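## Task

Put the cartridge marked with the broad purple stripe into the sealant gun. Seat it all the way forward in the cup of the front ring, with its nozzle sticking out through that ring. The plunger rod can only be drawn backward while the little thumb plate on it, located just behind the handle, is held pushed toward the gun's front end. The loaded gun must end up resting directly on the table, not leaning on or lying on any other object. Announce that you have finished when done.

## Robot and tools

ROBOT. Two arms, left_arm and right_arm, each ending in a two-finger gripper. Each base sits on a tilted plate; both plates hang from one metal frame behind the arms, and a plate plus its half of the frame count as part of that arm for proximity checks. Calibrated bases (scene frame): left_arm (-0.038, +0.263, +0.105) m, quat_wxyz (+0.980, -0.154, +0.127, +0.019); right_arm (-0.001, -0.257, +0.105) m, quat_wxyz (+0.980, +0.152, +0.130, -0.005).

FRAME. All hand poses, targets and velocities use the scene frame: origin at table-top height halfway between the nominal bases, +x outward over the table, +z up, left_arm on the +y side (arm names do not match image sides). Printed positions and orientations may be off by a few centimetres, more at long reach. A gripper's fingers point along its own +z and open/close along its y. end_effector_position is the point between the pads, roughly 1 cm short of the fingertips.

ROW FORMAT (shared by execute_actions and move). One row is 16 plain numbers: left_arm x, y, z, qw, qx, qy, qz, opening, then right_arm in the same 8-number order. Both arms always appear. x, y, z are an absolute goal position for that gripper in metres; qw..qz an absolute goal orientation, w first. Opening runs from -1 (shut) to +1 (fully open, 0.094 m); it is a goal, not an offset. To keep an orientation, repeat the same quaternion in every row rather than copying a drifted reading. To park an arm that touches nothing, resend every call the exact pose it had in the last result before it stopped, with its desired opening. To leave a gripper unchanged, resend its current command (see Tool commands); writing 0 means half-closed.

execute_actions(actions, cameras). actions is a list of actions; each action is a list of up to 15 rows, one row per 1/30 s step; if fewer than 15, the last row is held for the remaining steps. An empty list just reports state and images. An action is rejected for both arms if any goal lies over 0.6 m from that gripper's starting position along any of the gripper's axes; a malformed action, or a first action failing this against the last reported state, rejects the whole call. Each step the controller limits the commanded pose to 100 mm and 20 degrees from the measured pose, so one action may fall short; afterwards the arm heads to its Hand target, so send the remainder next time. Very small moves may not start.

move(target, speed, blend, opening_speed, blocking, cameras). target is one row or a list of up to 15 rows (absolute poses, no 0.6 m rule); each gripper travels in a straight line from its Hand target, turning the short way. speed: m/s, 0.002 to 0.5, default 0.25, one value or one per leg; rotation capped at twice that in rad/s. blend: metres of corner rounding per waypoint, default 0 (stop at each). opening_speed: per second on the -1..+1 scale, at least 0.2; use near the minimum on fragile items. Openings of the first row are sent at the start; later rows' openings are applied after all motion settles on arrival. Paths last at least 0.5 s and are cut at 10 s. blocking=false returns after about 0.5 s while motion continues; a new move takes over from the current point. Moves do not avoid obstacles or the other arm, grippers lag and can overshoot speed (worst with a near-straight arm), and faster contact hits harder. Keep paths away from an arm's own base or its shoulder posture may flip. The result adds a move: line with the ending (done, off_target, moving, held, fault) and limits (paced = pose clipped, held = steps withheld). done means at rest within 10 mm and 2 degrees; neither done nor off_target says anything about contact.

wait(seconds 0 to 10, cameras) lets time pass holding commands; a running move continues. stop(cameras) brakes a running move. zoom_image(camera, region [x0, y0, x1, y1] pixels, origin top-left, at most 504x504) enlarges part of a camera's latest image. read_manual(section "licences") gives licence text only. finished_scene(scene 1 or 2) ends the scene irreversibly; later calls go to the next scene.

CAMERAS, all 896x504: cam_head_left, cam_head_right, cam_high, cam_low, cam_left_wrist, cam_right_wrist. cameras: null or ["all"] gives all, [] none; an unknown name voids the call.

RESULT LINES. Per arm: end_effector_position, end_effector_quat_wxyz, Hand target, Tool commands, grip_measured (same -1..+1 scale; reads up to ~1.6 mm wide when empty, ~3 mm narrower than a hard part when squeezed), Joint positions (last value = opening in metres), Joint velocities ("within noise" when still), Joint torques (include gravity; joints 1-3 wrap at ±28 N m). Friction can leave a free arm a centimetre or more off its goal. Pads squeeze about 50-64 N each; to release, command well above grip_measured. MOTOR HOT appears at 75 °C; at 90 °C an OVER-TEMPERATURE FAULT folds that arm for the rest of the scene; at 100 °C it drops. Heavy holding, stretched arms and pushing at unreachable goals cause heat.

AVOID. Dropping parts, releasing moving parts, slamming, hard impacts, strong pushes, the arms pressing or hitting each other (can fail the scene), and anything left off the table. Occasional external tugs may disturb held or loose objects.

Each tool is called after "Emit:" in YAML: its name, and indented under it one key for each argument.

## Session

Emit:
execute_actions:
  actions: []

Emit:
zoom_image:
  camera: "cam_high"
  region: [300, 100, 700, 400]

Scene clock: 0.00 s.
left_arm: end_effector_position=(+0.5790, +0.3218, +0.1273) grip_measured=+1.000 end_effector_quat_wxyz=(+0.259, +0.209, +0.943, -0.015) | right_arm: end_effector_position=(+0.2149, +0.0995, +0.1708) grip_measured=+1.000 end_effector_quat_wxyz=(+0.333, +0.032, +0.940, -0.065)
Joint positions: left_arm=[-0.032 2.174 2.063 -0.7 -0.114 0.591 0.094] | right_arm=[1.428 2.523 1.837 -1.293 0.984 1.613 0.094]
Joint velocities: within noise
Joint torques (N m): no reading
Motor temperatures (°C): left_arm=[22 25 22 19 20 20 19] | right_arm=[21 29 24 21 20 22 22]
Heat: left arm: 25 °C; right arm: 29 °C.
Hand target: left_arm +0.5794, +0.3182, +0.1305; +0.262, +0.211, +0.942, -0.018 | right_arm +0.2157, +0.1015, +0.1781; +0.341, +0.033, +0.938, -0.059
Tool commands: left_gripper/opening=+1.0 right_gripper/opening=+1.0

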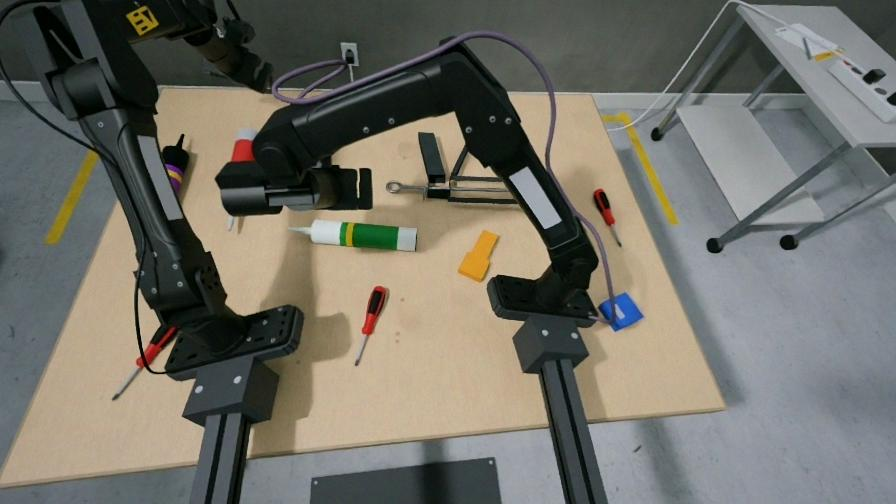

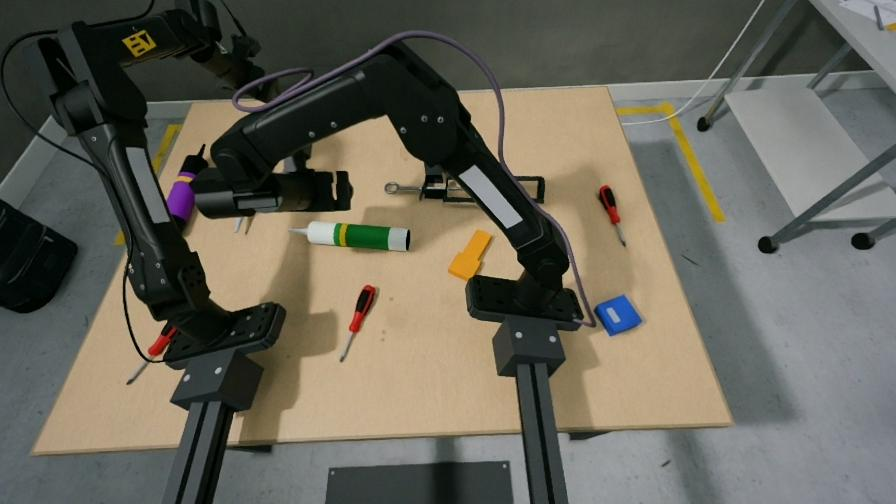

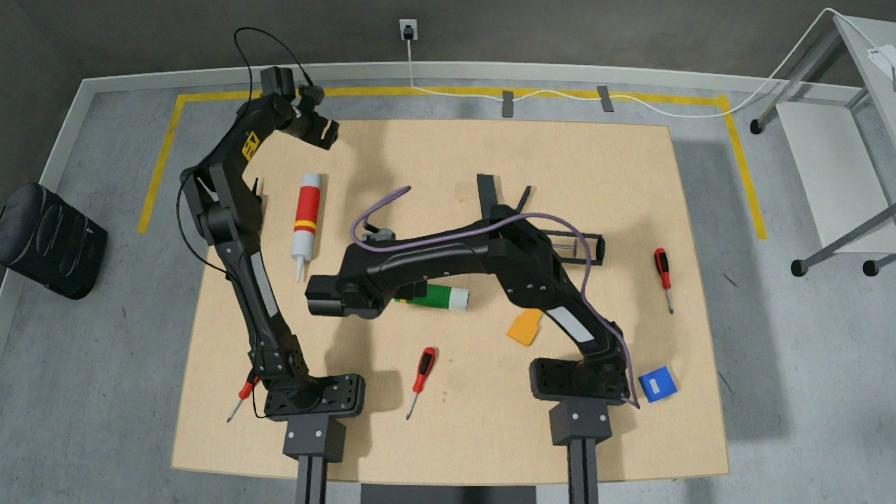

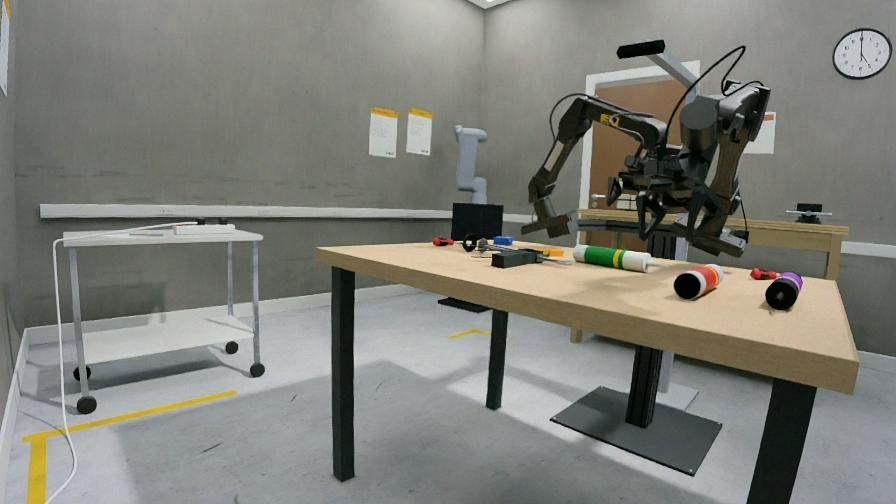

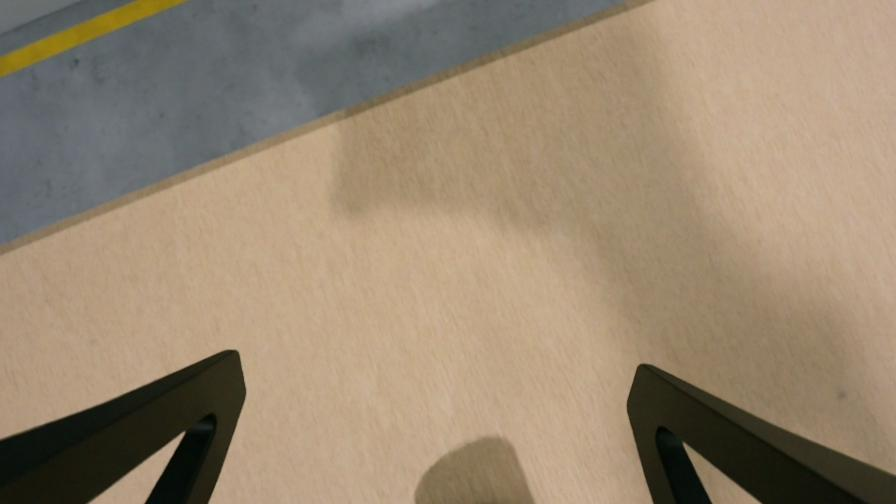

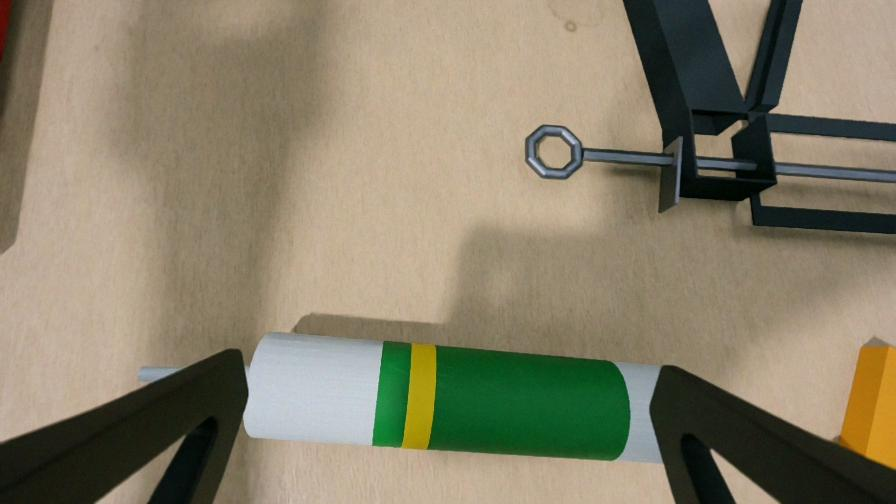

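Scaled by 1.260 from the camera's 896x504 image, which has a finer 1280x720 frame.

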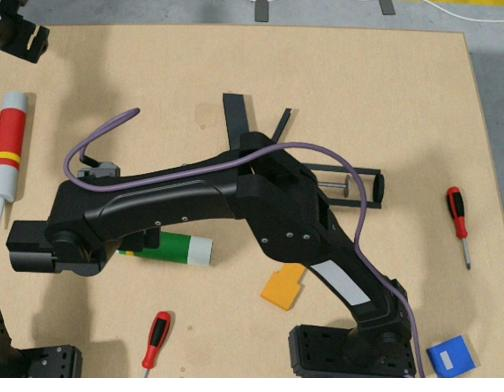

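Emit:
move:
  target:
    - [0.50,0.30,0.22,0,0.7071,0.7071,0,1.0,0.27,0.05,0.27,0,0,1,0,1.0]
    - [0.47,0.32,0.24,0,0.7071,0.7071,0,1.0,0.45,-0.12,0.27,0,0,1,0,1.0]
  speed: 0.2
  blend: 0.05

Scene clock: 32.77 s.
left_arm: end_effector_position=(+0.4765, +0.3180, +0.2296) grip_measured=+1.000 end_effector_quat_wxyz=(+0.053, +0.700, +0.711, +0.049) | right_arm: end_effector_position=(+0.4483, -0.1192, +0.2569) grip_measured=+1.000 end_effector_quat_wxyz=(+0.061, +0.005, +0.997, +0.037)
Joint positions: left_arm=[-0.187 2.176 2.54 -1.573 -0.355 1.496 0.094] | right_arm=[0.619 2.154 2.333 -1.555 0.406 0.549 0.094]
Joint velocities: within noise
Joint torques (N m): left_arm=[-4.6 -15.72 3.81 0.34 -0.01 0.11] | right_arm=[4.55 -9.89 8.43 0.39 0.1 -0.05]
Motor temperatures (°C): left_arm=[23 39 24 21 20 20 19] | right_arm=[22 34 26 21 21 22 22]
Heat: left arm: 39 °C; right arm: 34 °C.
Hand target: left_arm +0.4700, +0.3199, +0.2394; +0.053, +0.705, +0.705, +0.051 | right_arm +0.4495, -0.1201, +0.2694; +0.075, +0.001, +0.996, +0.040
Off the commanded pose: left_arm 0.012 m, 8 deg | right_arm 0.013 m, 8 deg.
joint sent to its limit (left arm) — joint 4 (wrist pitch), lower limit. The joint targets are off in orientation, not in position.
joint sent to its limit (right arm) — joint 4 (wrist pitch), lower limit. The joint targets are off in orientation, not in position.
move: off_target (left_arm, right_arm)

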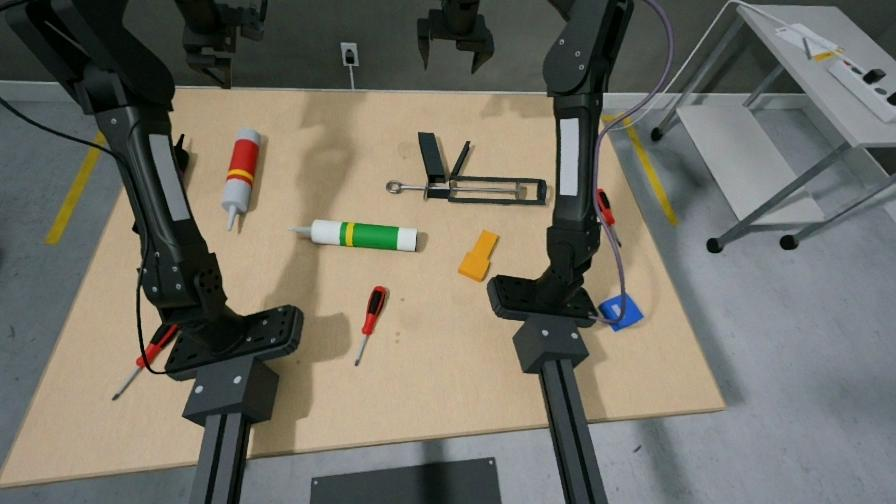

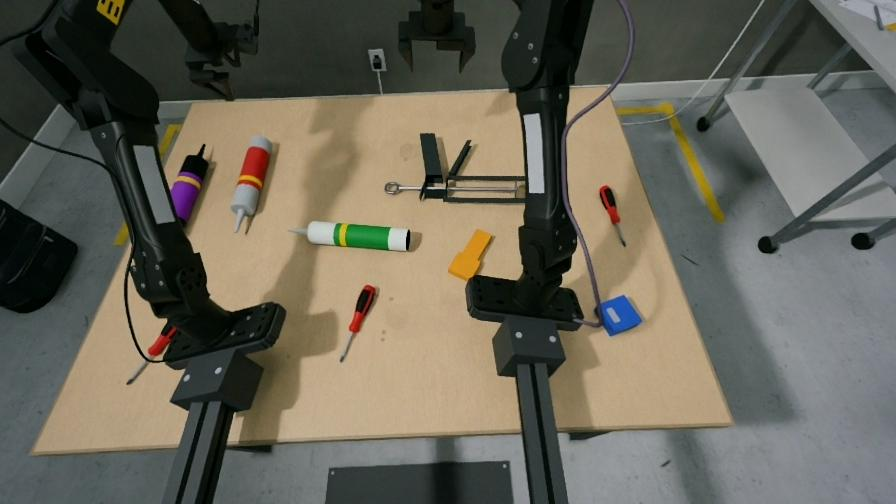

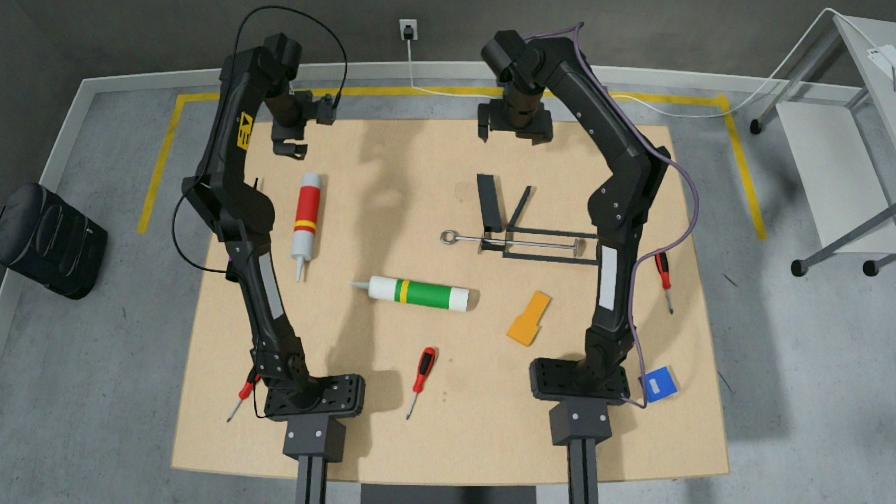

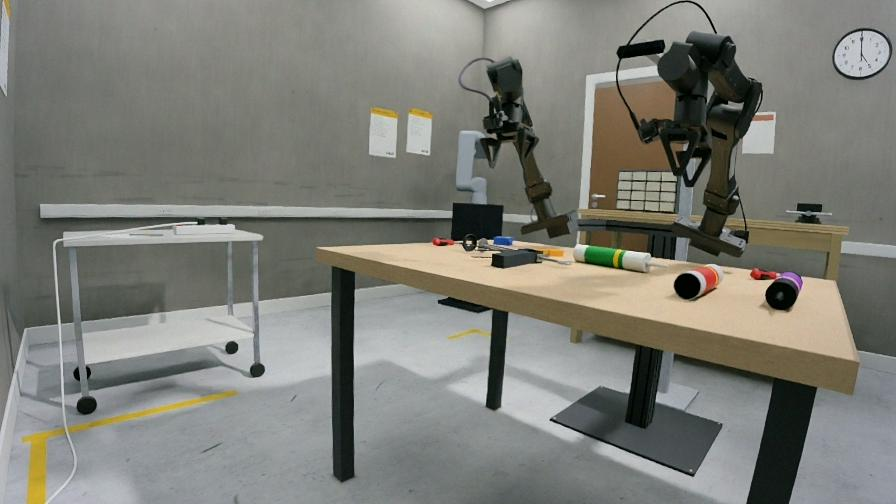

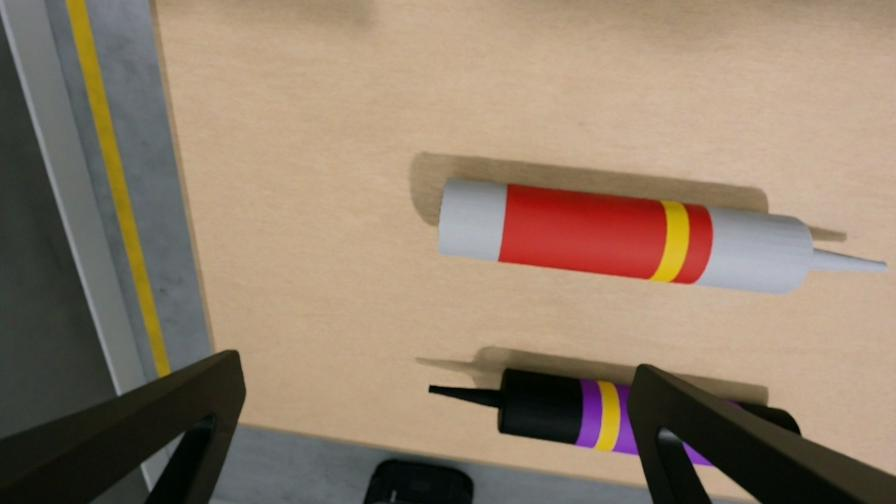

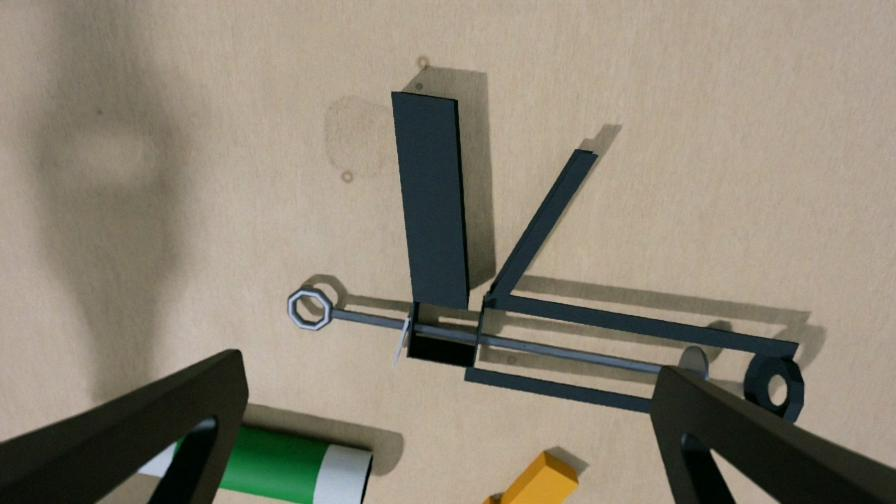

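Emit:
move:
  target: [0.47,0.32,0.24,0,0.7071,0.7071,0,1.0,0.41,-0.08,0.16,0,0.0436,0.999,0,1.0]
  speed: 0.2
  cameras: ["cam_right_wrist","cam_low"]

Emit:
zoom_image:
  camera: "cam_right_wrist"
  region: [200, 200, 560, 460]

Emit:
zoom_image:
  camera: "cam_low"
  region: [440, 220, 600, 290]

Scene clock: 95.47 s.
left_arm: end_effector_position=(+0.4765, +0.3180, +0.2295) grip_measured=+1.000 end_effector_quat_wxyz=(+0.053, +0.700, +0.711, +0.049) | right_arm: end_effector_position=(+0.4147, -0.0895, +0.1629) grip_measured=+1.000 end_effector_quat_wxyz=(+0.000, +0.049, +0.999, -0.002)
Joint positions: left_arm=[-0.187 2.176 2.54 -1.573 -0.355 1.496 0.094] | right_arm=[0.627 2.192 1.986 -1.332 0.405 0.707 0.094]
Joint velocities: within noise
Joint torques (N m): left_arm=[-4.6 -15.73 3.79 0.35 -0.01 0.11] | right_arm=[5.23 -8.81 4.9 0.41 -0.04 0.07]
Motor temperatures (°C): left_arm=[23 42 23 20 20 20 19] | right_arm=[23 33 25 21 21 22 22]
Heat: left arm: 42 °C; right arm: 33 °C.
Hand target: left_arm +0.4699, +0.3199, +0.2393; +0.053, +0.705, +0.705, +0.051 | right_arm +0.4099, -0.0801, +0.1601; +0.000, +0.044, +0.999, +0.000
Off the commanded pose: left_arm 0.012 m, 8 deg | right_arm 0.011 m, 1 deg.
joint sent to its limit (left arm) — joint 4 (wrist pitch), lower limit. The joint targets are off in orientation, not in position.
move: off_target (left_arm, right_arm)
Images, in order (width x height): cam_low 896x504, cam_right_wrist 896x504.

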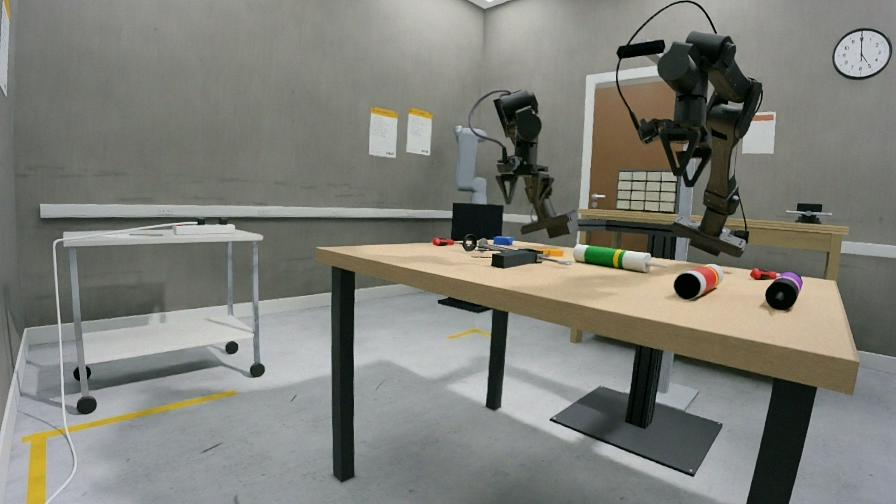

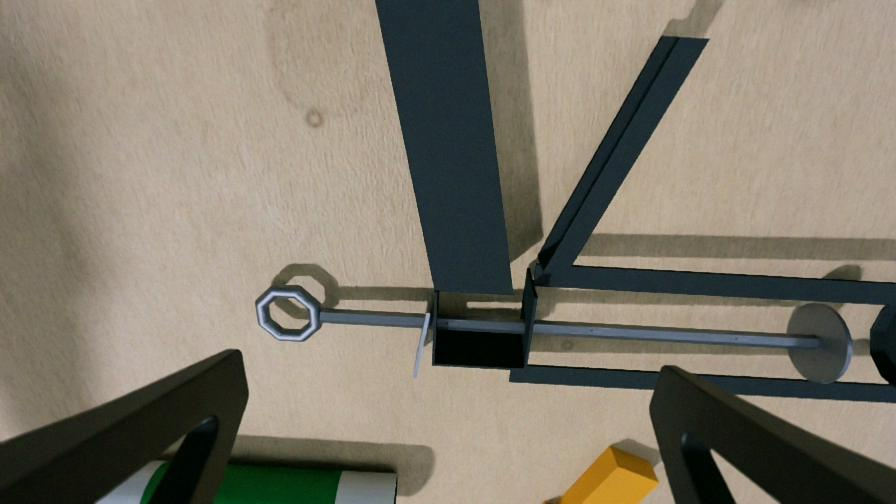

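Scaled by 1.400 from the camera's 896x504 image, which has a finer 1280x720 frame.

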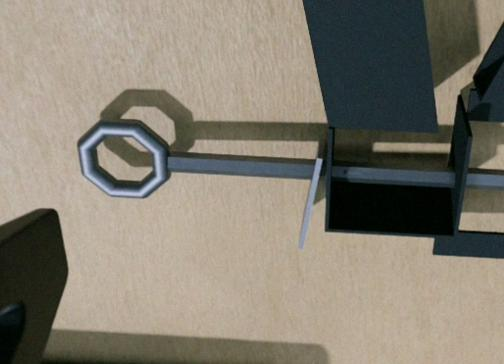

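Scaled by 3.150 from the camera's 896x504 image, which has a finer 1280x720 frame.

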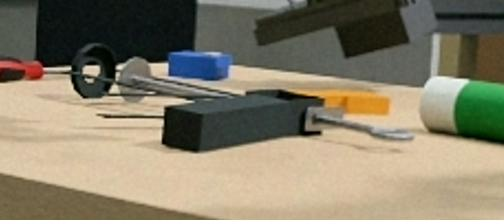

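Emit:
move:
  target: [0.47,0.32,0.24,0,0.7071,0.7071,0,1.0,0.324,-0.100,0.085,0,0.0489,0.9988,0,1.0]
  speed: 0.15
  cameras: ["cam_right_wrist","cam_low"]

Scene clock: 153.33 s.
left_arm: end_effector_position=(+0.4765, +0.3180, +0.2295) grip_measured=+1.000 end_effector_quat_wxyz=(+0.053, +0.700, +0.711, +0.049) | right_arm: end_effector_position=(+0.3244, -0.1041, +0.0774) grip_measured=+1.000 end_effector_quat_wxyz=(-0.011, +0.048, +0.999, -0.011)
Joint positions: left_arm=[-0.187 2.176 2.54 -1.573 -0.355 1.496 0.094] | right_arm=[0.635 1.997 1.289 -0.865 0.404 0.726 0.094]
Joint velocities: within noise
Joint torques (N m): left_arm=[-4.6 -15.71 3.78 0.34 -0.01 0.11] | right_arm=[4.45 -9.91 3.84 0.37 -0.03 0.1]
Motor temperatures (°C): left_arm=[23 44 23 20 20 20 19] | right_arm=[23 34 25 21 20 22 22]
Heat: left arm: 44 °C; right arm: 34 °C.
Hand target: left_arm +0.4699, +0.3199, +0.2393; +0.053, +0.705, +0.705, +0.051 | right_arm +0.3240, -0.1000, +0.0849; +0.000, +0.049, +0.999, +0.000
Off the commanded pose: left_arm 0.012 m, 8 deg | right_arm 0.009 m, 2 deg.
joint sent to its limit (left arm) — joint 4 (wrist pitch), lower limit. The joint targets are off in orientation, not in position.
move: off_target (left_arm)
Images, in order (width x height): cam_low 896x504, cam_right_wrist 896x504.

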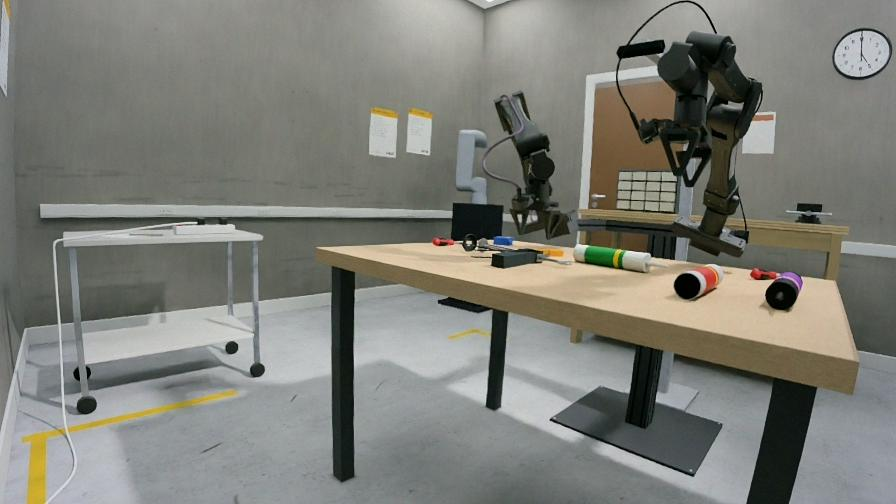

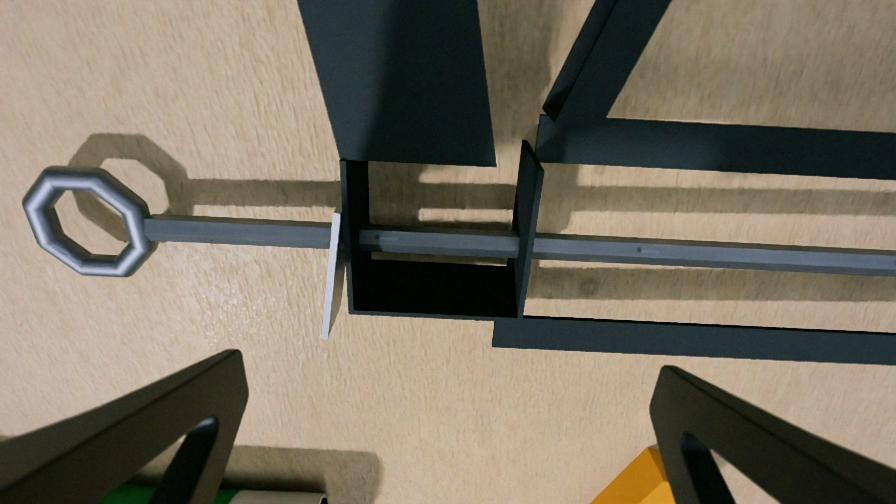

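Emit:
move:
  target: [0.42,0.22,0.15,0.2227,0.6402,-0.7063,0.2021,0.0,0.3268,-0.094,0.06,0,0.0499,0.9987,0,1.0]
  speed: 0.2
  cameras: ["cam_right_wrist","cam_high","cam_left_wrist"]

Scene clock: 212.33 s.
left_arm: end_effector_position=(+0.4203, +0.2157, +0.1410) grip_measured=+0.002 end_effector_quat_wxyz=(-0.225, -0.634, +0.715, -0.192) | right_arm: end_effector_position=(+0.3328, -0.0937, +0.0689) grip_measured=+1.000 end_effector_quat_wxyz=(+0.008, +0.056, +0.998, +0.005)
Joint positions: left_arm=[-0.101 2.079 1.919 -1.24 0.27 -1.476 0.047] | right_arm=[0.635 2.015 1.275 -0.779 0.404 0.722 0.094]
Joint velocities: within noise
Joint torques (N m): left_arm=[-3.21 -15.51 3.81 0.18 0.5 -0.12] | right_arm=[3.06 -6.48 3.78 0.44 -0.04 -0.05]
Motor temperatures (°C): left_arm=[23 44 23 20 20 20 19] | right_arm=[23 36 25 21 20 22 22]
Heat: left arm: 44 °C; right arm: 36 °C.
Hand target: left_arm +0.4200, +0.2200, +0.1499; -0.223, -0.640, +0.707, -0.202 | right_arm +0.3267, -0.0941, +0.0603; +0.000, +0.050, +0.999, +0.000
Off the commanded pose: left_arm 0.010 m, 2 deg | right_arm 0.011 m, 1 deg.
move: off_target (right_arm)
Images, in order (width x height): cam_high 896x504, cam_left_wrist 896x504, cam_right_wrist 896x504.

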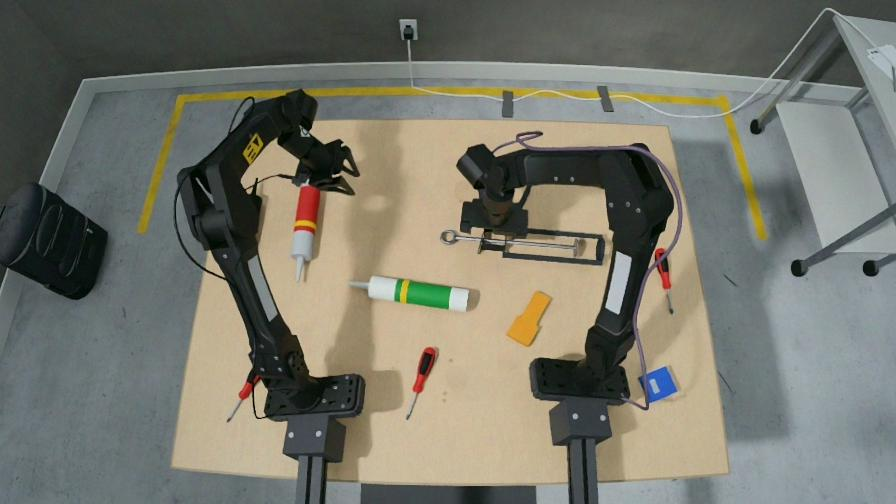

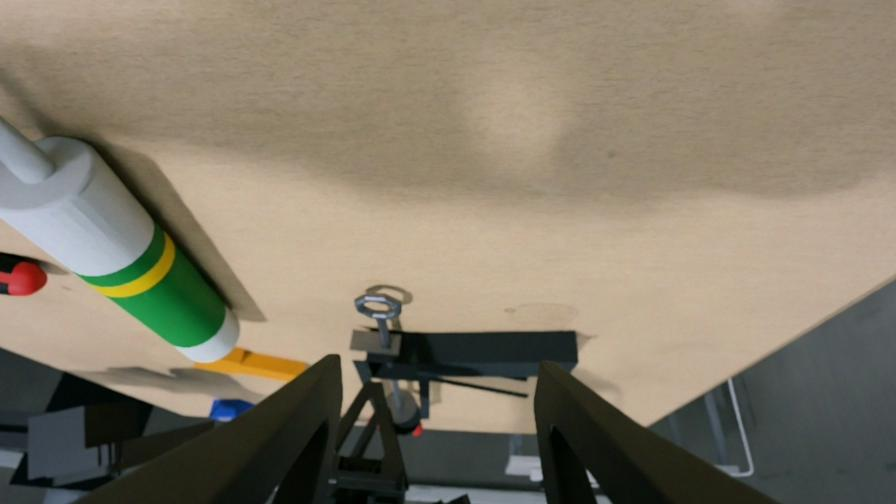

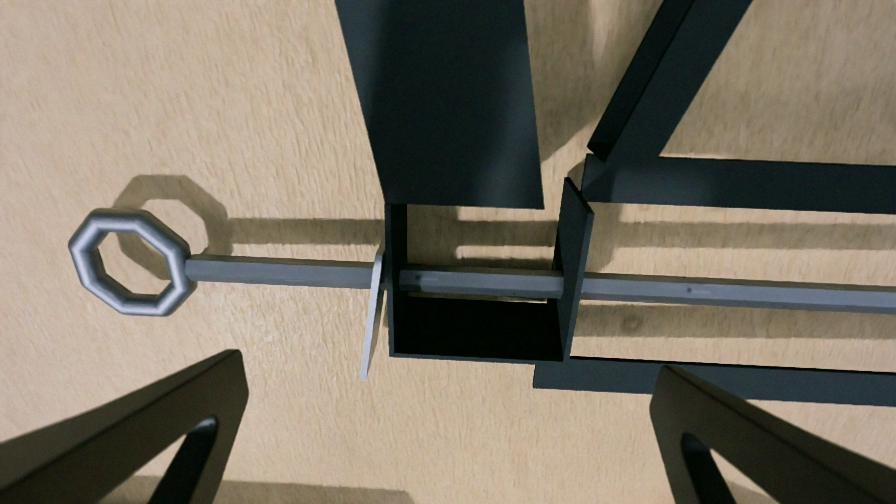

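Emit:
move:
  target:
    - [0.42,0.22,0.15,0.2227,0.6402,-0.7063,0.2021,0.0,0.3225,-0.100,0.05,0,0.0499,0.9987,0,1.0]
    - [0.42,0.22,0.15,0.2227,0.6402,-0.7063,0.2021,0.0,0.3225,-0.100,0.027,0,0.0499,0.9987,0,1.0]
  speed: 0.08
  cameras: ["cam_right_wrist"]

Scene clock: 220.70 s.
left_arm: end_effector_position=(+0.4206, +0.2156, +0.1409) grip_measured=+0.002 end_effector_quat_wxyz=(-0.225, -0.634, +0.715, -0.192) | right_arm: end_effector_position=(+0.3281, -0.1007, +0.0338) grip_measured=+1.000 end_effector_quat_wxyz=(+0.006, +0.056, +0.998, +0.002)
Joint positions: left_arm=[-0.101 2.079 1.918 -1.238 0.27 -1.477 0.047] | right_arm=[0.589 2.059 1.196 -0.643 0.404 0.675 0.094]
Joint velocities: within noise
Joint torques (N m): left_arm=[-3.21 -15.5 3.82 0.18 0.5 -0.12] | right_arm=[3.18 -6.76 3.58 0.39 -0.05 -0.06]
Motor temperatures (°C): left_arm=[23 46 23 20 21 20 19] | right_arm=[23 36 25 21 20 22 22]
Heat: left arm: 46 °C; right arm: 36 °C.
Hand target: left_arm +0.4200, +0.2200, +0.1498; -0.223, -0.640, +0.707, -0.202 | right_arm +0.3226, -0.1002, +0.0272; +0.000, +0.050, +0.999, +0.000
Off the commanded pose: left_arm 0.010 m, 2 deg | right_arm 0.009 m, 1 deg.
move: done
Images, in order (width x height): cam_right_wrist 896x504.

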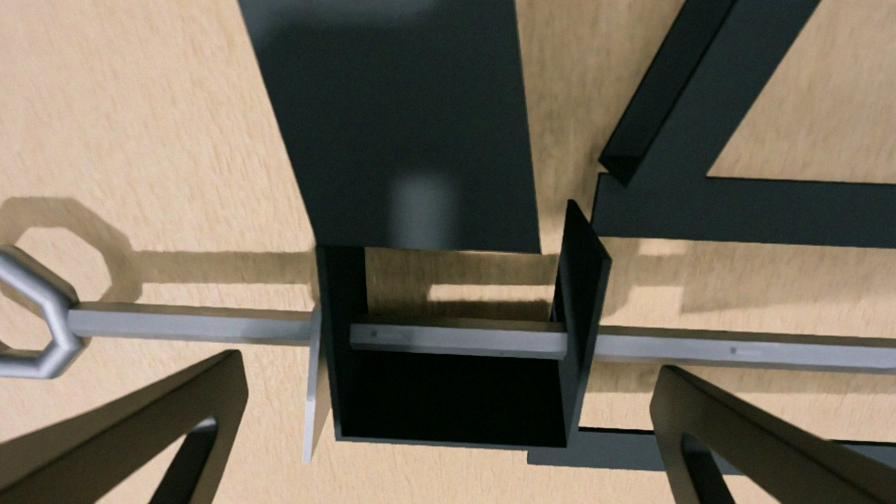

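Emit:
move:
  target: [0.42,0.22,0.15,0.2227,0.6402,-0.7063,0.2021,0.0,0.3225,-0.100,0.027,0,0.0499,0.9987,0,0.1]
  opening_speed: 0.3
  cameras: ["cam_right_wrist"]

Scene clock: 228.70 s.
left_arm: end_effector_position=(+0.4206, +0.2156, +0.1409) grip_measured=+0.002 end_effector_quat_wxyz=(-0.225, -0.634, +0.715, -0.192) | right_arm: end_effector_position=(+0.3282, -0.0989, +0.0338) grip_measured=+0.153 end_effector_quat_wxyz=(+0.005, +0.057, +0.998, +0.006)
Joint positions: left_arm=[-0.101 2.079 1.918 -1.238 0.27 -1.477 0.047] | right_arm=[0.589 2.059 1.196 -0.638 0.395 0.674 0.054]
Joint velocities: within noise
Joint torques (N m): left_arm=[-3.25 -15.53 3.81 0.18 0.5 -0.11] | right_arm=[3.23 -6.76 3.62 0.38 0.04 -0.04]
Motor temperatures (°C): left_arm=[23 48 23 20 21 20 19] | right_arm=[23 36 25 21 20 22 22]
Heat: left arm: 48 °C; right arm: 36 °C.
Hand target: left_arm +0.4200, +0.2200, +0.1499; -0.223, -0.640, +0.707, -0.202 | right_arm +0.3225, -0.1001, +0.0272; +0.000, +0.050, +0.999, +0.000
Off the commanded pose: left_arm 0.010 m, 2 deg | right_arm 0.009 m, 1 deg.
move: done
Images, in order (width x height): cam_right_wrist 896x504.

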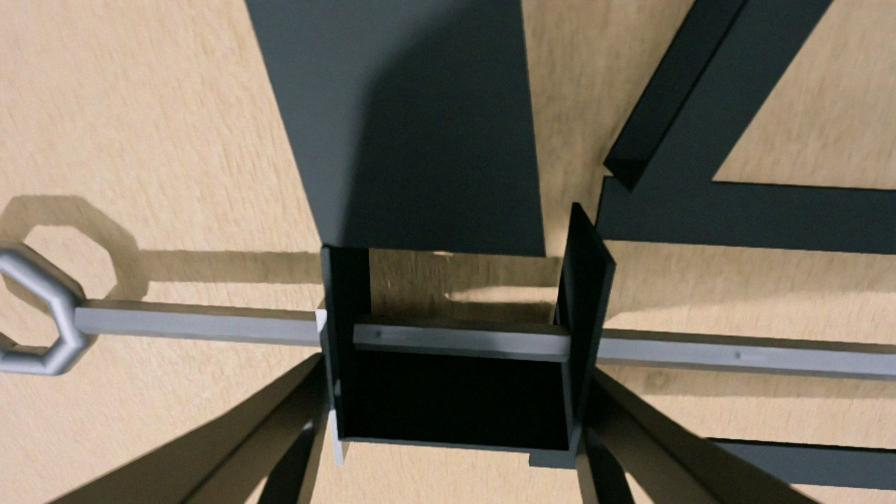

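Emit:
move:
  target:
    - [0.36,0.05,0.09,0.2227,0.6402,-0.7063,0.2021,0.15,0.3225,-0.100,0.027,0,0.0499,0.9987,0,0.1]
    - [0.3555,0.033,0.065,0.2227,0.6402,-0.7063,0.2021,0.15,0.3225,-0.100,0.027,0,0.0499,0.9987,0,0.1]
  speed: 0.15
  cameras: ["cam_right_wrist","cam_left_wrist","cam_high"]

Scene clock: 243.87 s.
left_arm: end_effector_position=(+0.3669, +0.0414, +0.0724) grip_measured=+0.148 end_effector_quat_wxyz=(-0.218, -0.643, +0.701, -0.216) | right_arm: end_effector_position=(+0.3282, -0.0989, +0.0338) grip_measured=+0.152 end_effector_quat_wxyz=(+0.005, +0.057, +0.998, +0.006)
Joint positions: left_arm=[-0.45 2.125 1.439 -0.573 0.202 -1.855 0.054] | right_arm=[0.589 2.059 1.196 -0.638 0.395 0.674 0.054]
Joint velocities: within noise
Joint torques (N m): left_arm=[-6.6 -9.85 3.97 0.56 0.28 -0.12] | right_arm=[3.23 -6.75 3.59 0.39 0.03 -0.03]
Motor temperatures (°C): left_arm=[23 48 23 20 21 20 19] | right_arm=[23 35 25 21 20 22 23]
Heat: left arm: 48 °C; right arm: 35 °C.
Hand target: left_arm +0.3554, +0.0334, +0.0652; +0.223, +0.640, -0.707, +0.202 | right_arm +0.3225, -0.1000, +0.0272; +0.000, +0.050, +0.999, +0.000
Off the commanded pose: left_arm 0.016 m, 2 deg | right_arm 0.009 m, 1 deg.
move: off_target (left_arm)
Images, in order (width x height): cam_high 896x504, cam_left_wrist 896x504, cam_right_wrist 896x504.

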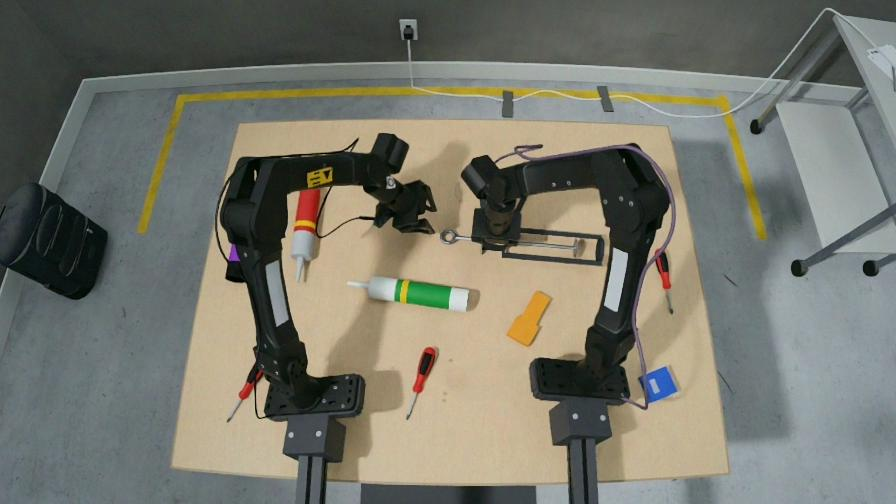

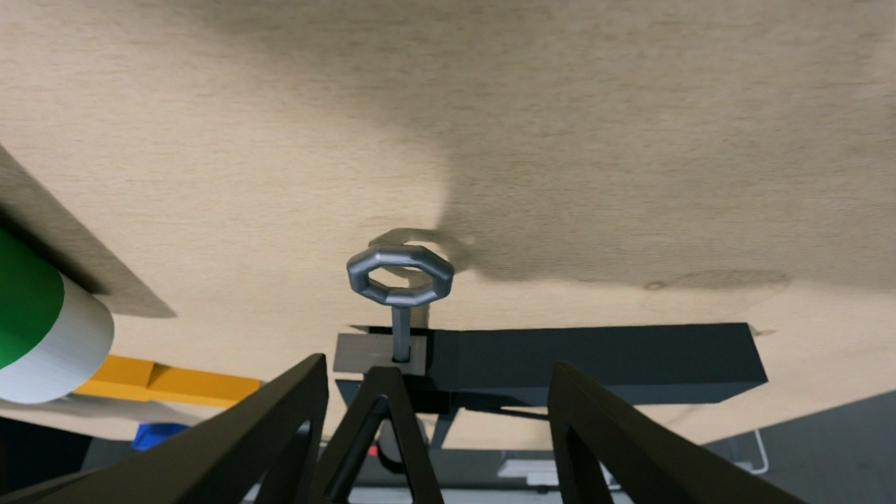

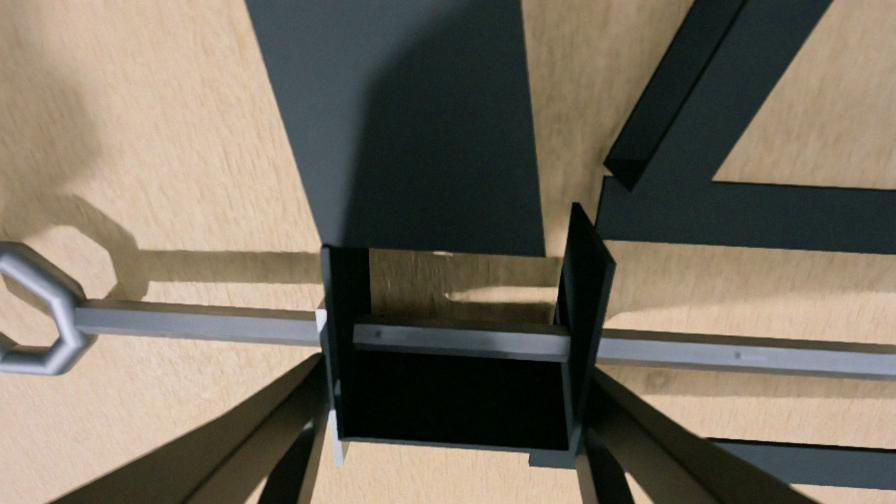

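Emit:
move:
  target:
    - [0.344,0.014,0.045,0.2227,0.6402,-0.7063,0.2021,0.15,0.3225,-0.100,0.027,0,0.0499,0.9987,0,0.1]
    - [0.342,0.000,0.025,0.2227,0.6402,-0.7063,0.2021,0.15,0.3225,-0.100,0.027,0,0.0499,0.9987,0,0.1]
  speed: 0.08
  cameras: ["cam_left_wrist","cam_low"]

Scene clock: 253.30 s.
left_arm: end_effector_position=(+0.3530, +0.0085, +0.0327) grip_measured=+0.148 end_effector_quat_wxyz=(-0.219, -0.643, +0.701, -0.215) | right_arm: end_effector_position=(+0.3282, -0.0989, +0.0338) grip_measured=+0.152 end_effector_quat_wxyz=(+0.005, +0.057, +0.998, +0.006)
Joint positions: left_arm=[-0.494 2.239 1.401 -0.417 0.19 -1.897 0.054] | right_arm=[0.589 2.059 1.196 -0.638 0.395 0.674 0.054]
Joint velocities: within noise
Joint torques (N m): left_arm=[-6.8 -9.69 4.18 0.59 0.26 -0.12] | right_arm=[3.25 -6.76 3.59 0.38 0.03 -0.03]
Motor temperatures (°C): left_arm=[24 43 23 20 21 20 19] | right_arm=[23 35 25 21 20 22 24]
Heat: left arm: 43 °C; right arm: 35 °C.
Hand target: left_arm +0.3418, +0.0005, +0.0253; +0.223, +0.640, -0.707, +0.202 | right_arm +0.3225, -0.1000, +0.0272; +0.000, +0.050, +0.999, +0.000
Off the commanded pose: left_arm 0.016 m, 2 deg | right_arm 0.009 m, 1 deg.
move: off_target (left_arm)
Images, in order (width x height): cam_low 896x504, cam_left_wrist 896x504.

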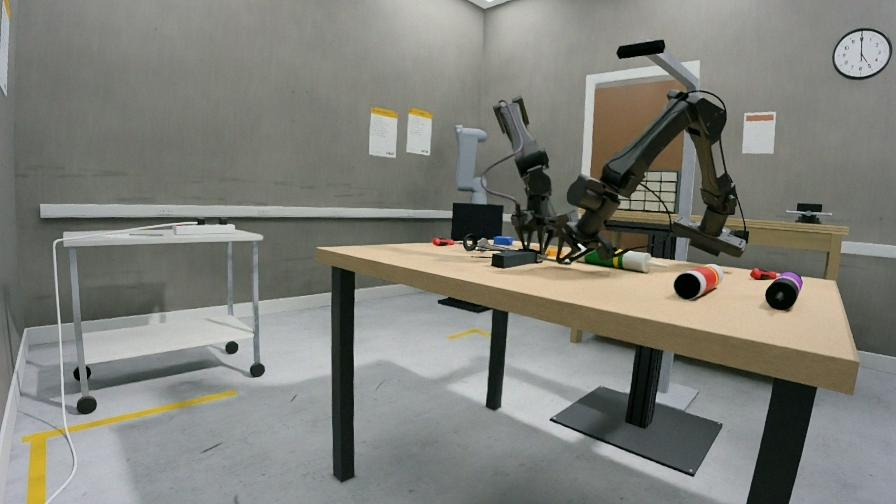

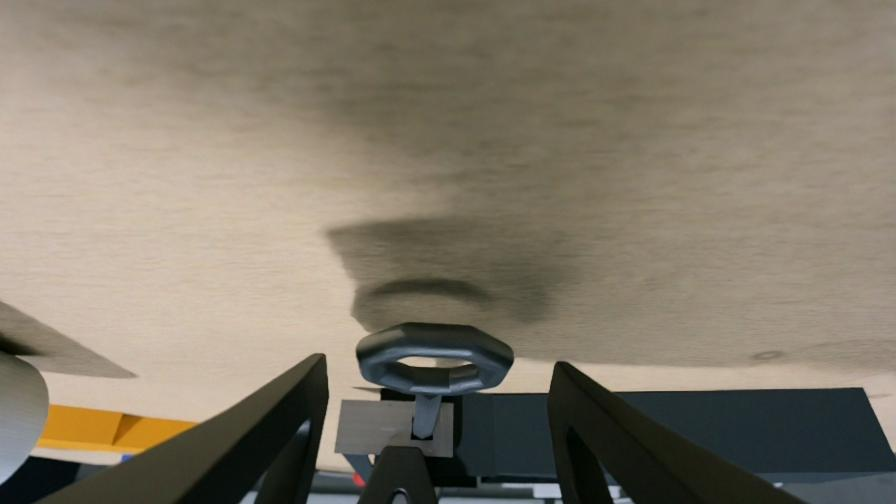

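Emit:
move:
  target:
    - [0.3405,-0.008,0.020,0.2227,0.6402,-0.7063,0.2021,0.15,0.3225,-0.100,0.027,0,0.0499,0.9987,0,0.1]
    - [0.3405,-0.008,0.020,0.2227,0.6402,-0.7063,0.2021,-0.45,0.3225,-0.100,0.027,0,0.0499,0.9987,0,0.1]
  speed: 0.05
  opening_speed: 0.5
  cameras: ["cam_left_wrist","cam_right_wrist"]

Scene clock: 262.80 s.
left_arm: end_effector_position=(+0.3507, +0.0011, +0.0271) grip_measured=-0.267 end_effector_quat_wxyz=(-0.217, -0.644, +0.701, -0.215) | right_arm: end_effector_position=(+0.3282, -0.0989, +0.0338) grip_measured=+0.152 end_effector_quat_wxyz=(+0.005, +0.056, +0.998, +0.006)
Joint positions: left_arm=[-0.507 2.26 1.401 -0.392 0.184 -1.91 0.034] | right_arm=[0.589 2.059 1.196 -0.638 0.395 0.673 0.054]
Joint velocities: within noise
Joint torques (N m): left_arm=[-6.84 -9.46 4.81 0.55 0.29 -0.12] | right_arm=[3.23 -6.78 3.59 0.39 0.03 -0.03]
Motor temperatures (°C): left_arm=[24 40 24 20 21 20 19] | right_arm=[23 35 25 21 20 22 24]
Heat: left arm: 40 °C; right arm: 35 °C.
Hand target: left_arm +0.3402, -0.0075, +0.0202; +0.223, +0.641, -0.707, +0.202 | right_arm +0.3225, -0.1000, +0.0272; +0.000, +0.050, +0.999, +0.000
Off the commanded pose: left_arm 0.015 m, 2 deg | right_arm 0.009 m, 1 deg.
move: off_target (left_arm); target 2's new opening was sent with left_arm's hand 0.014 m and 1 deg from that target
Images, in order (width x height): cam_left_wrist 896x504, cam_right_wrist 896x504.

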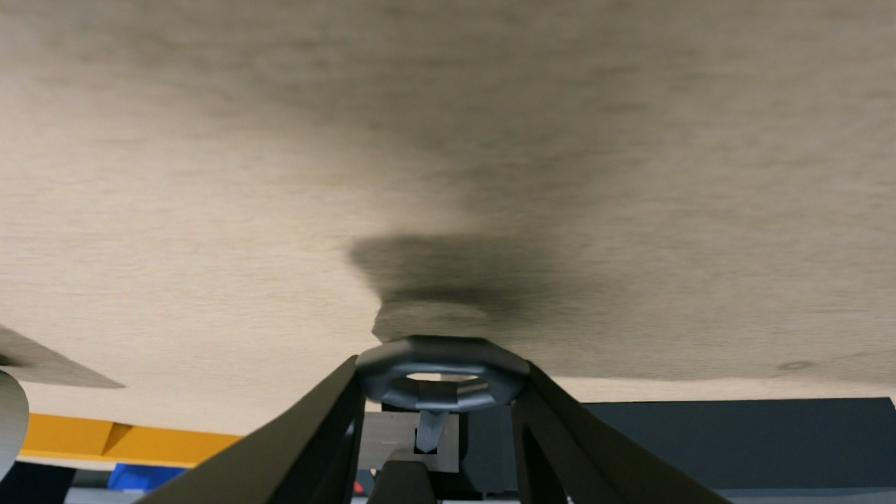

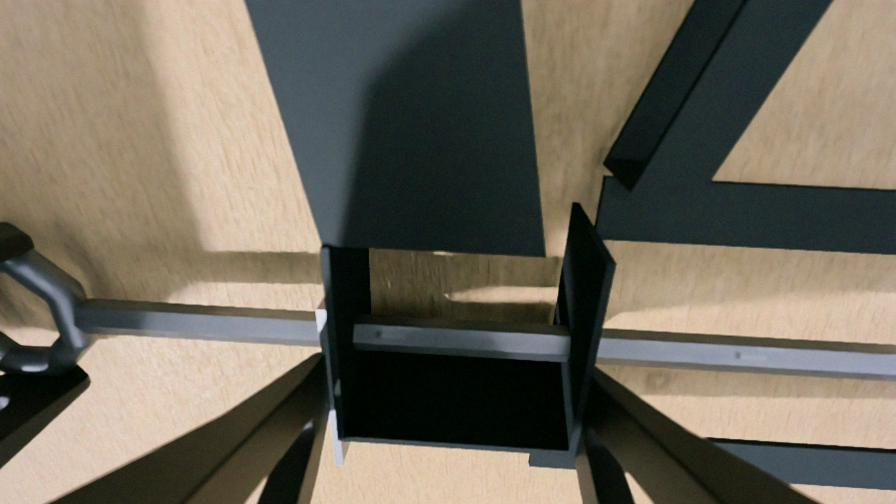

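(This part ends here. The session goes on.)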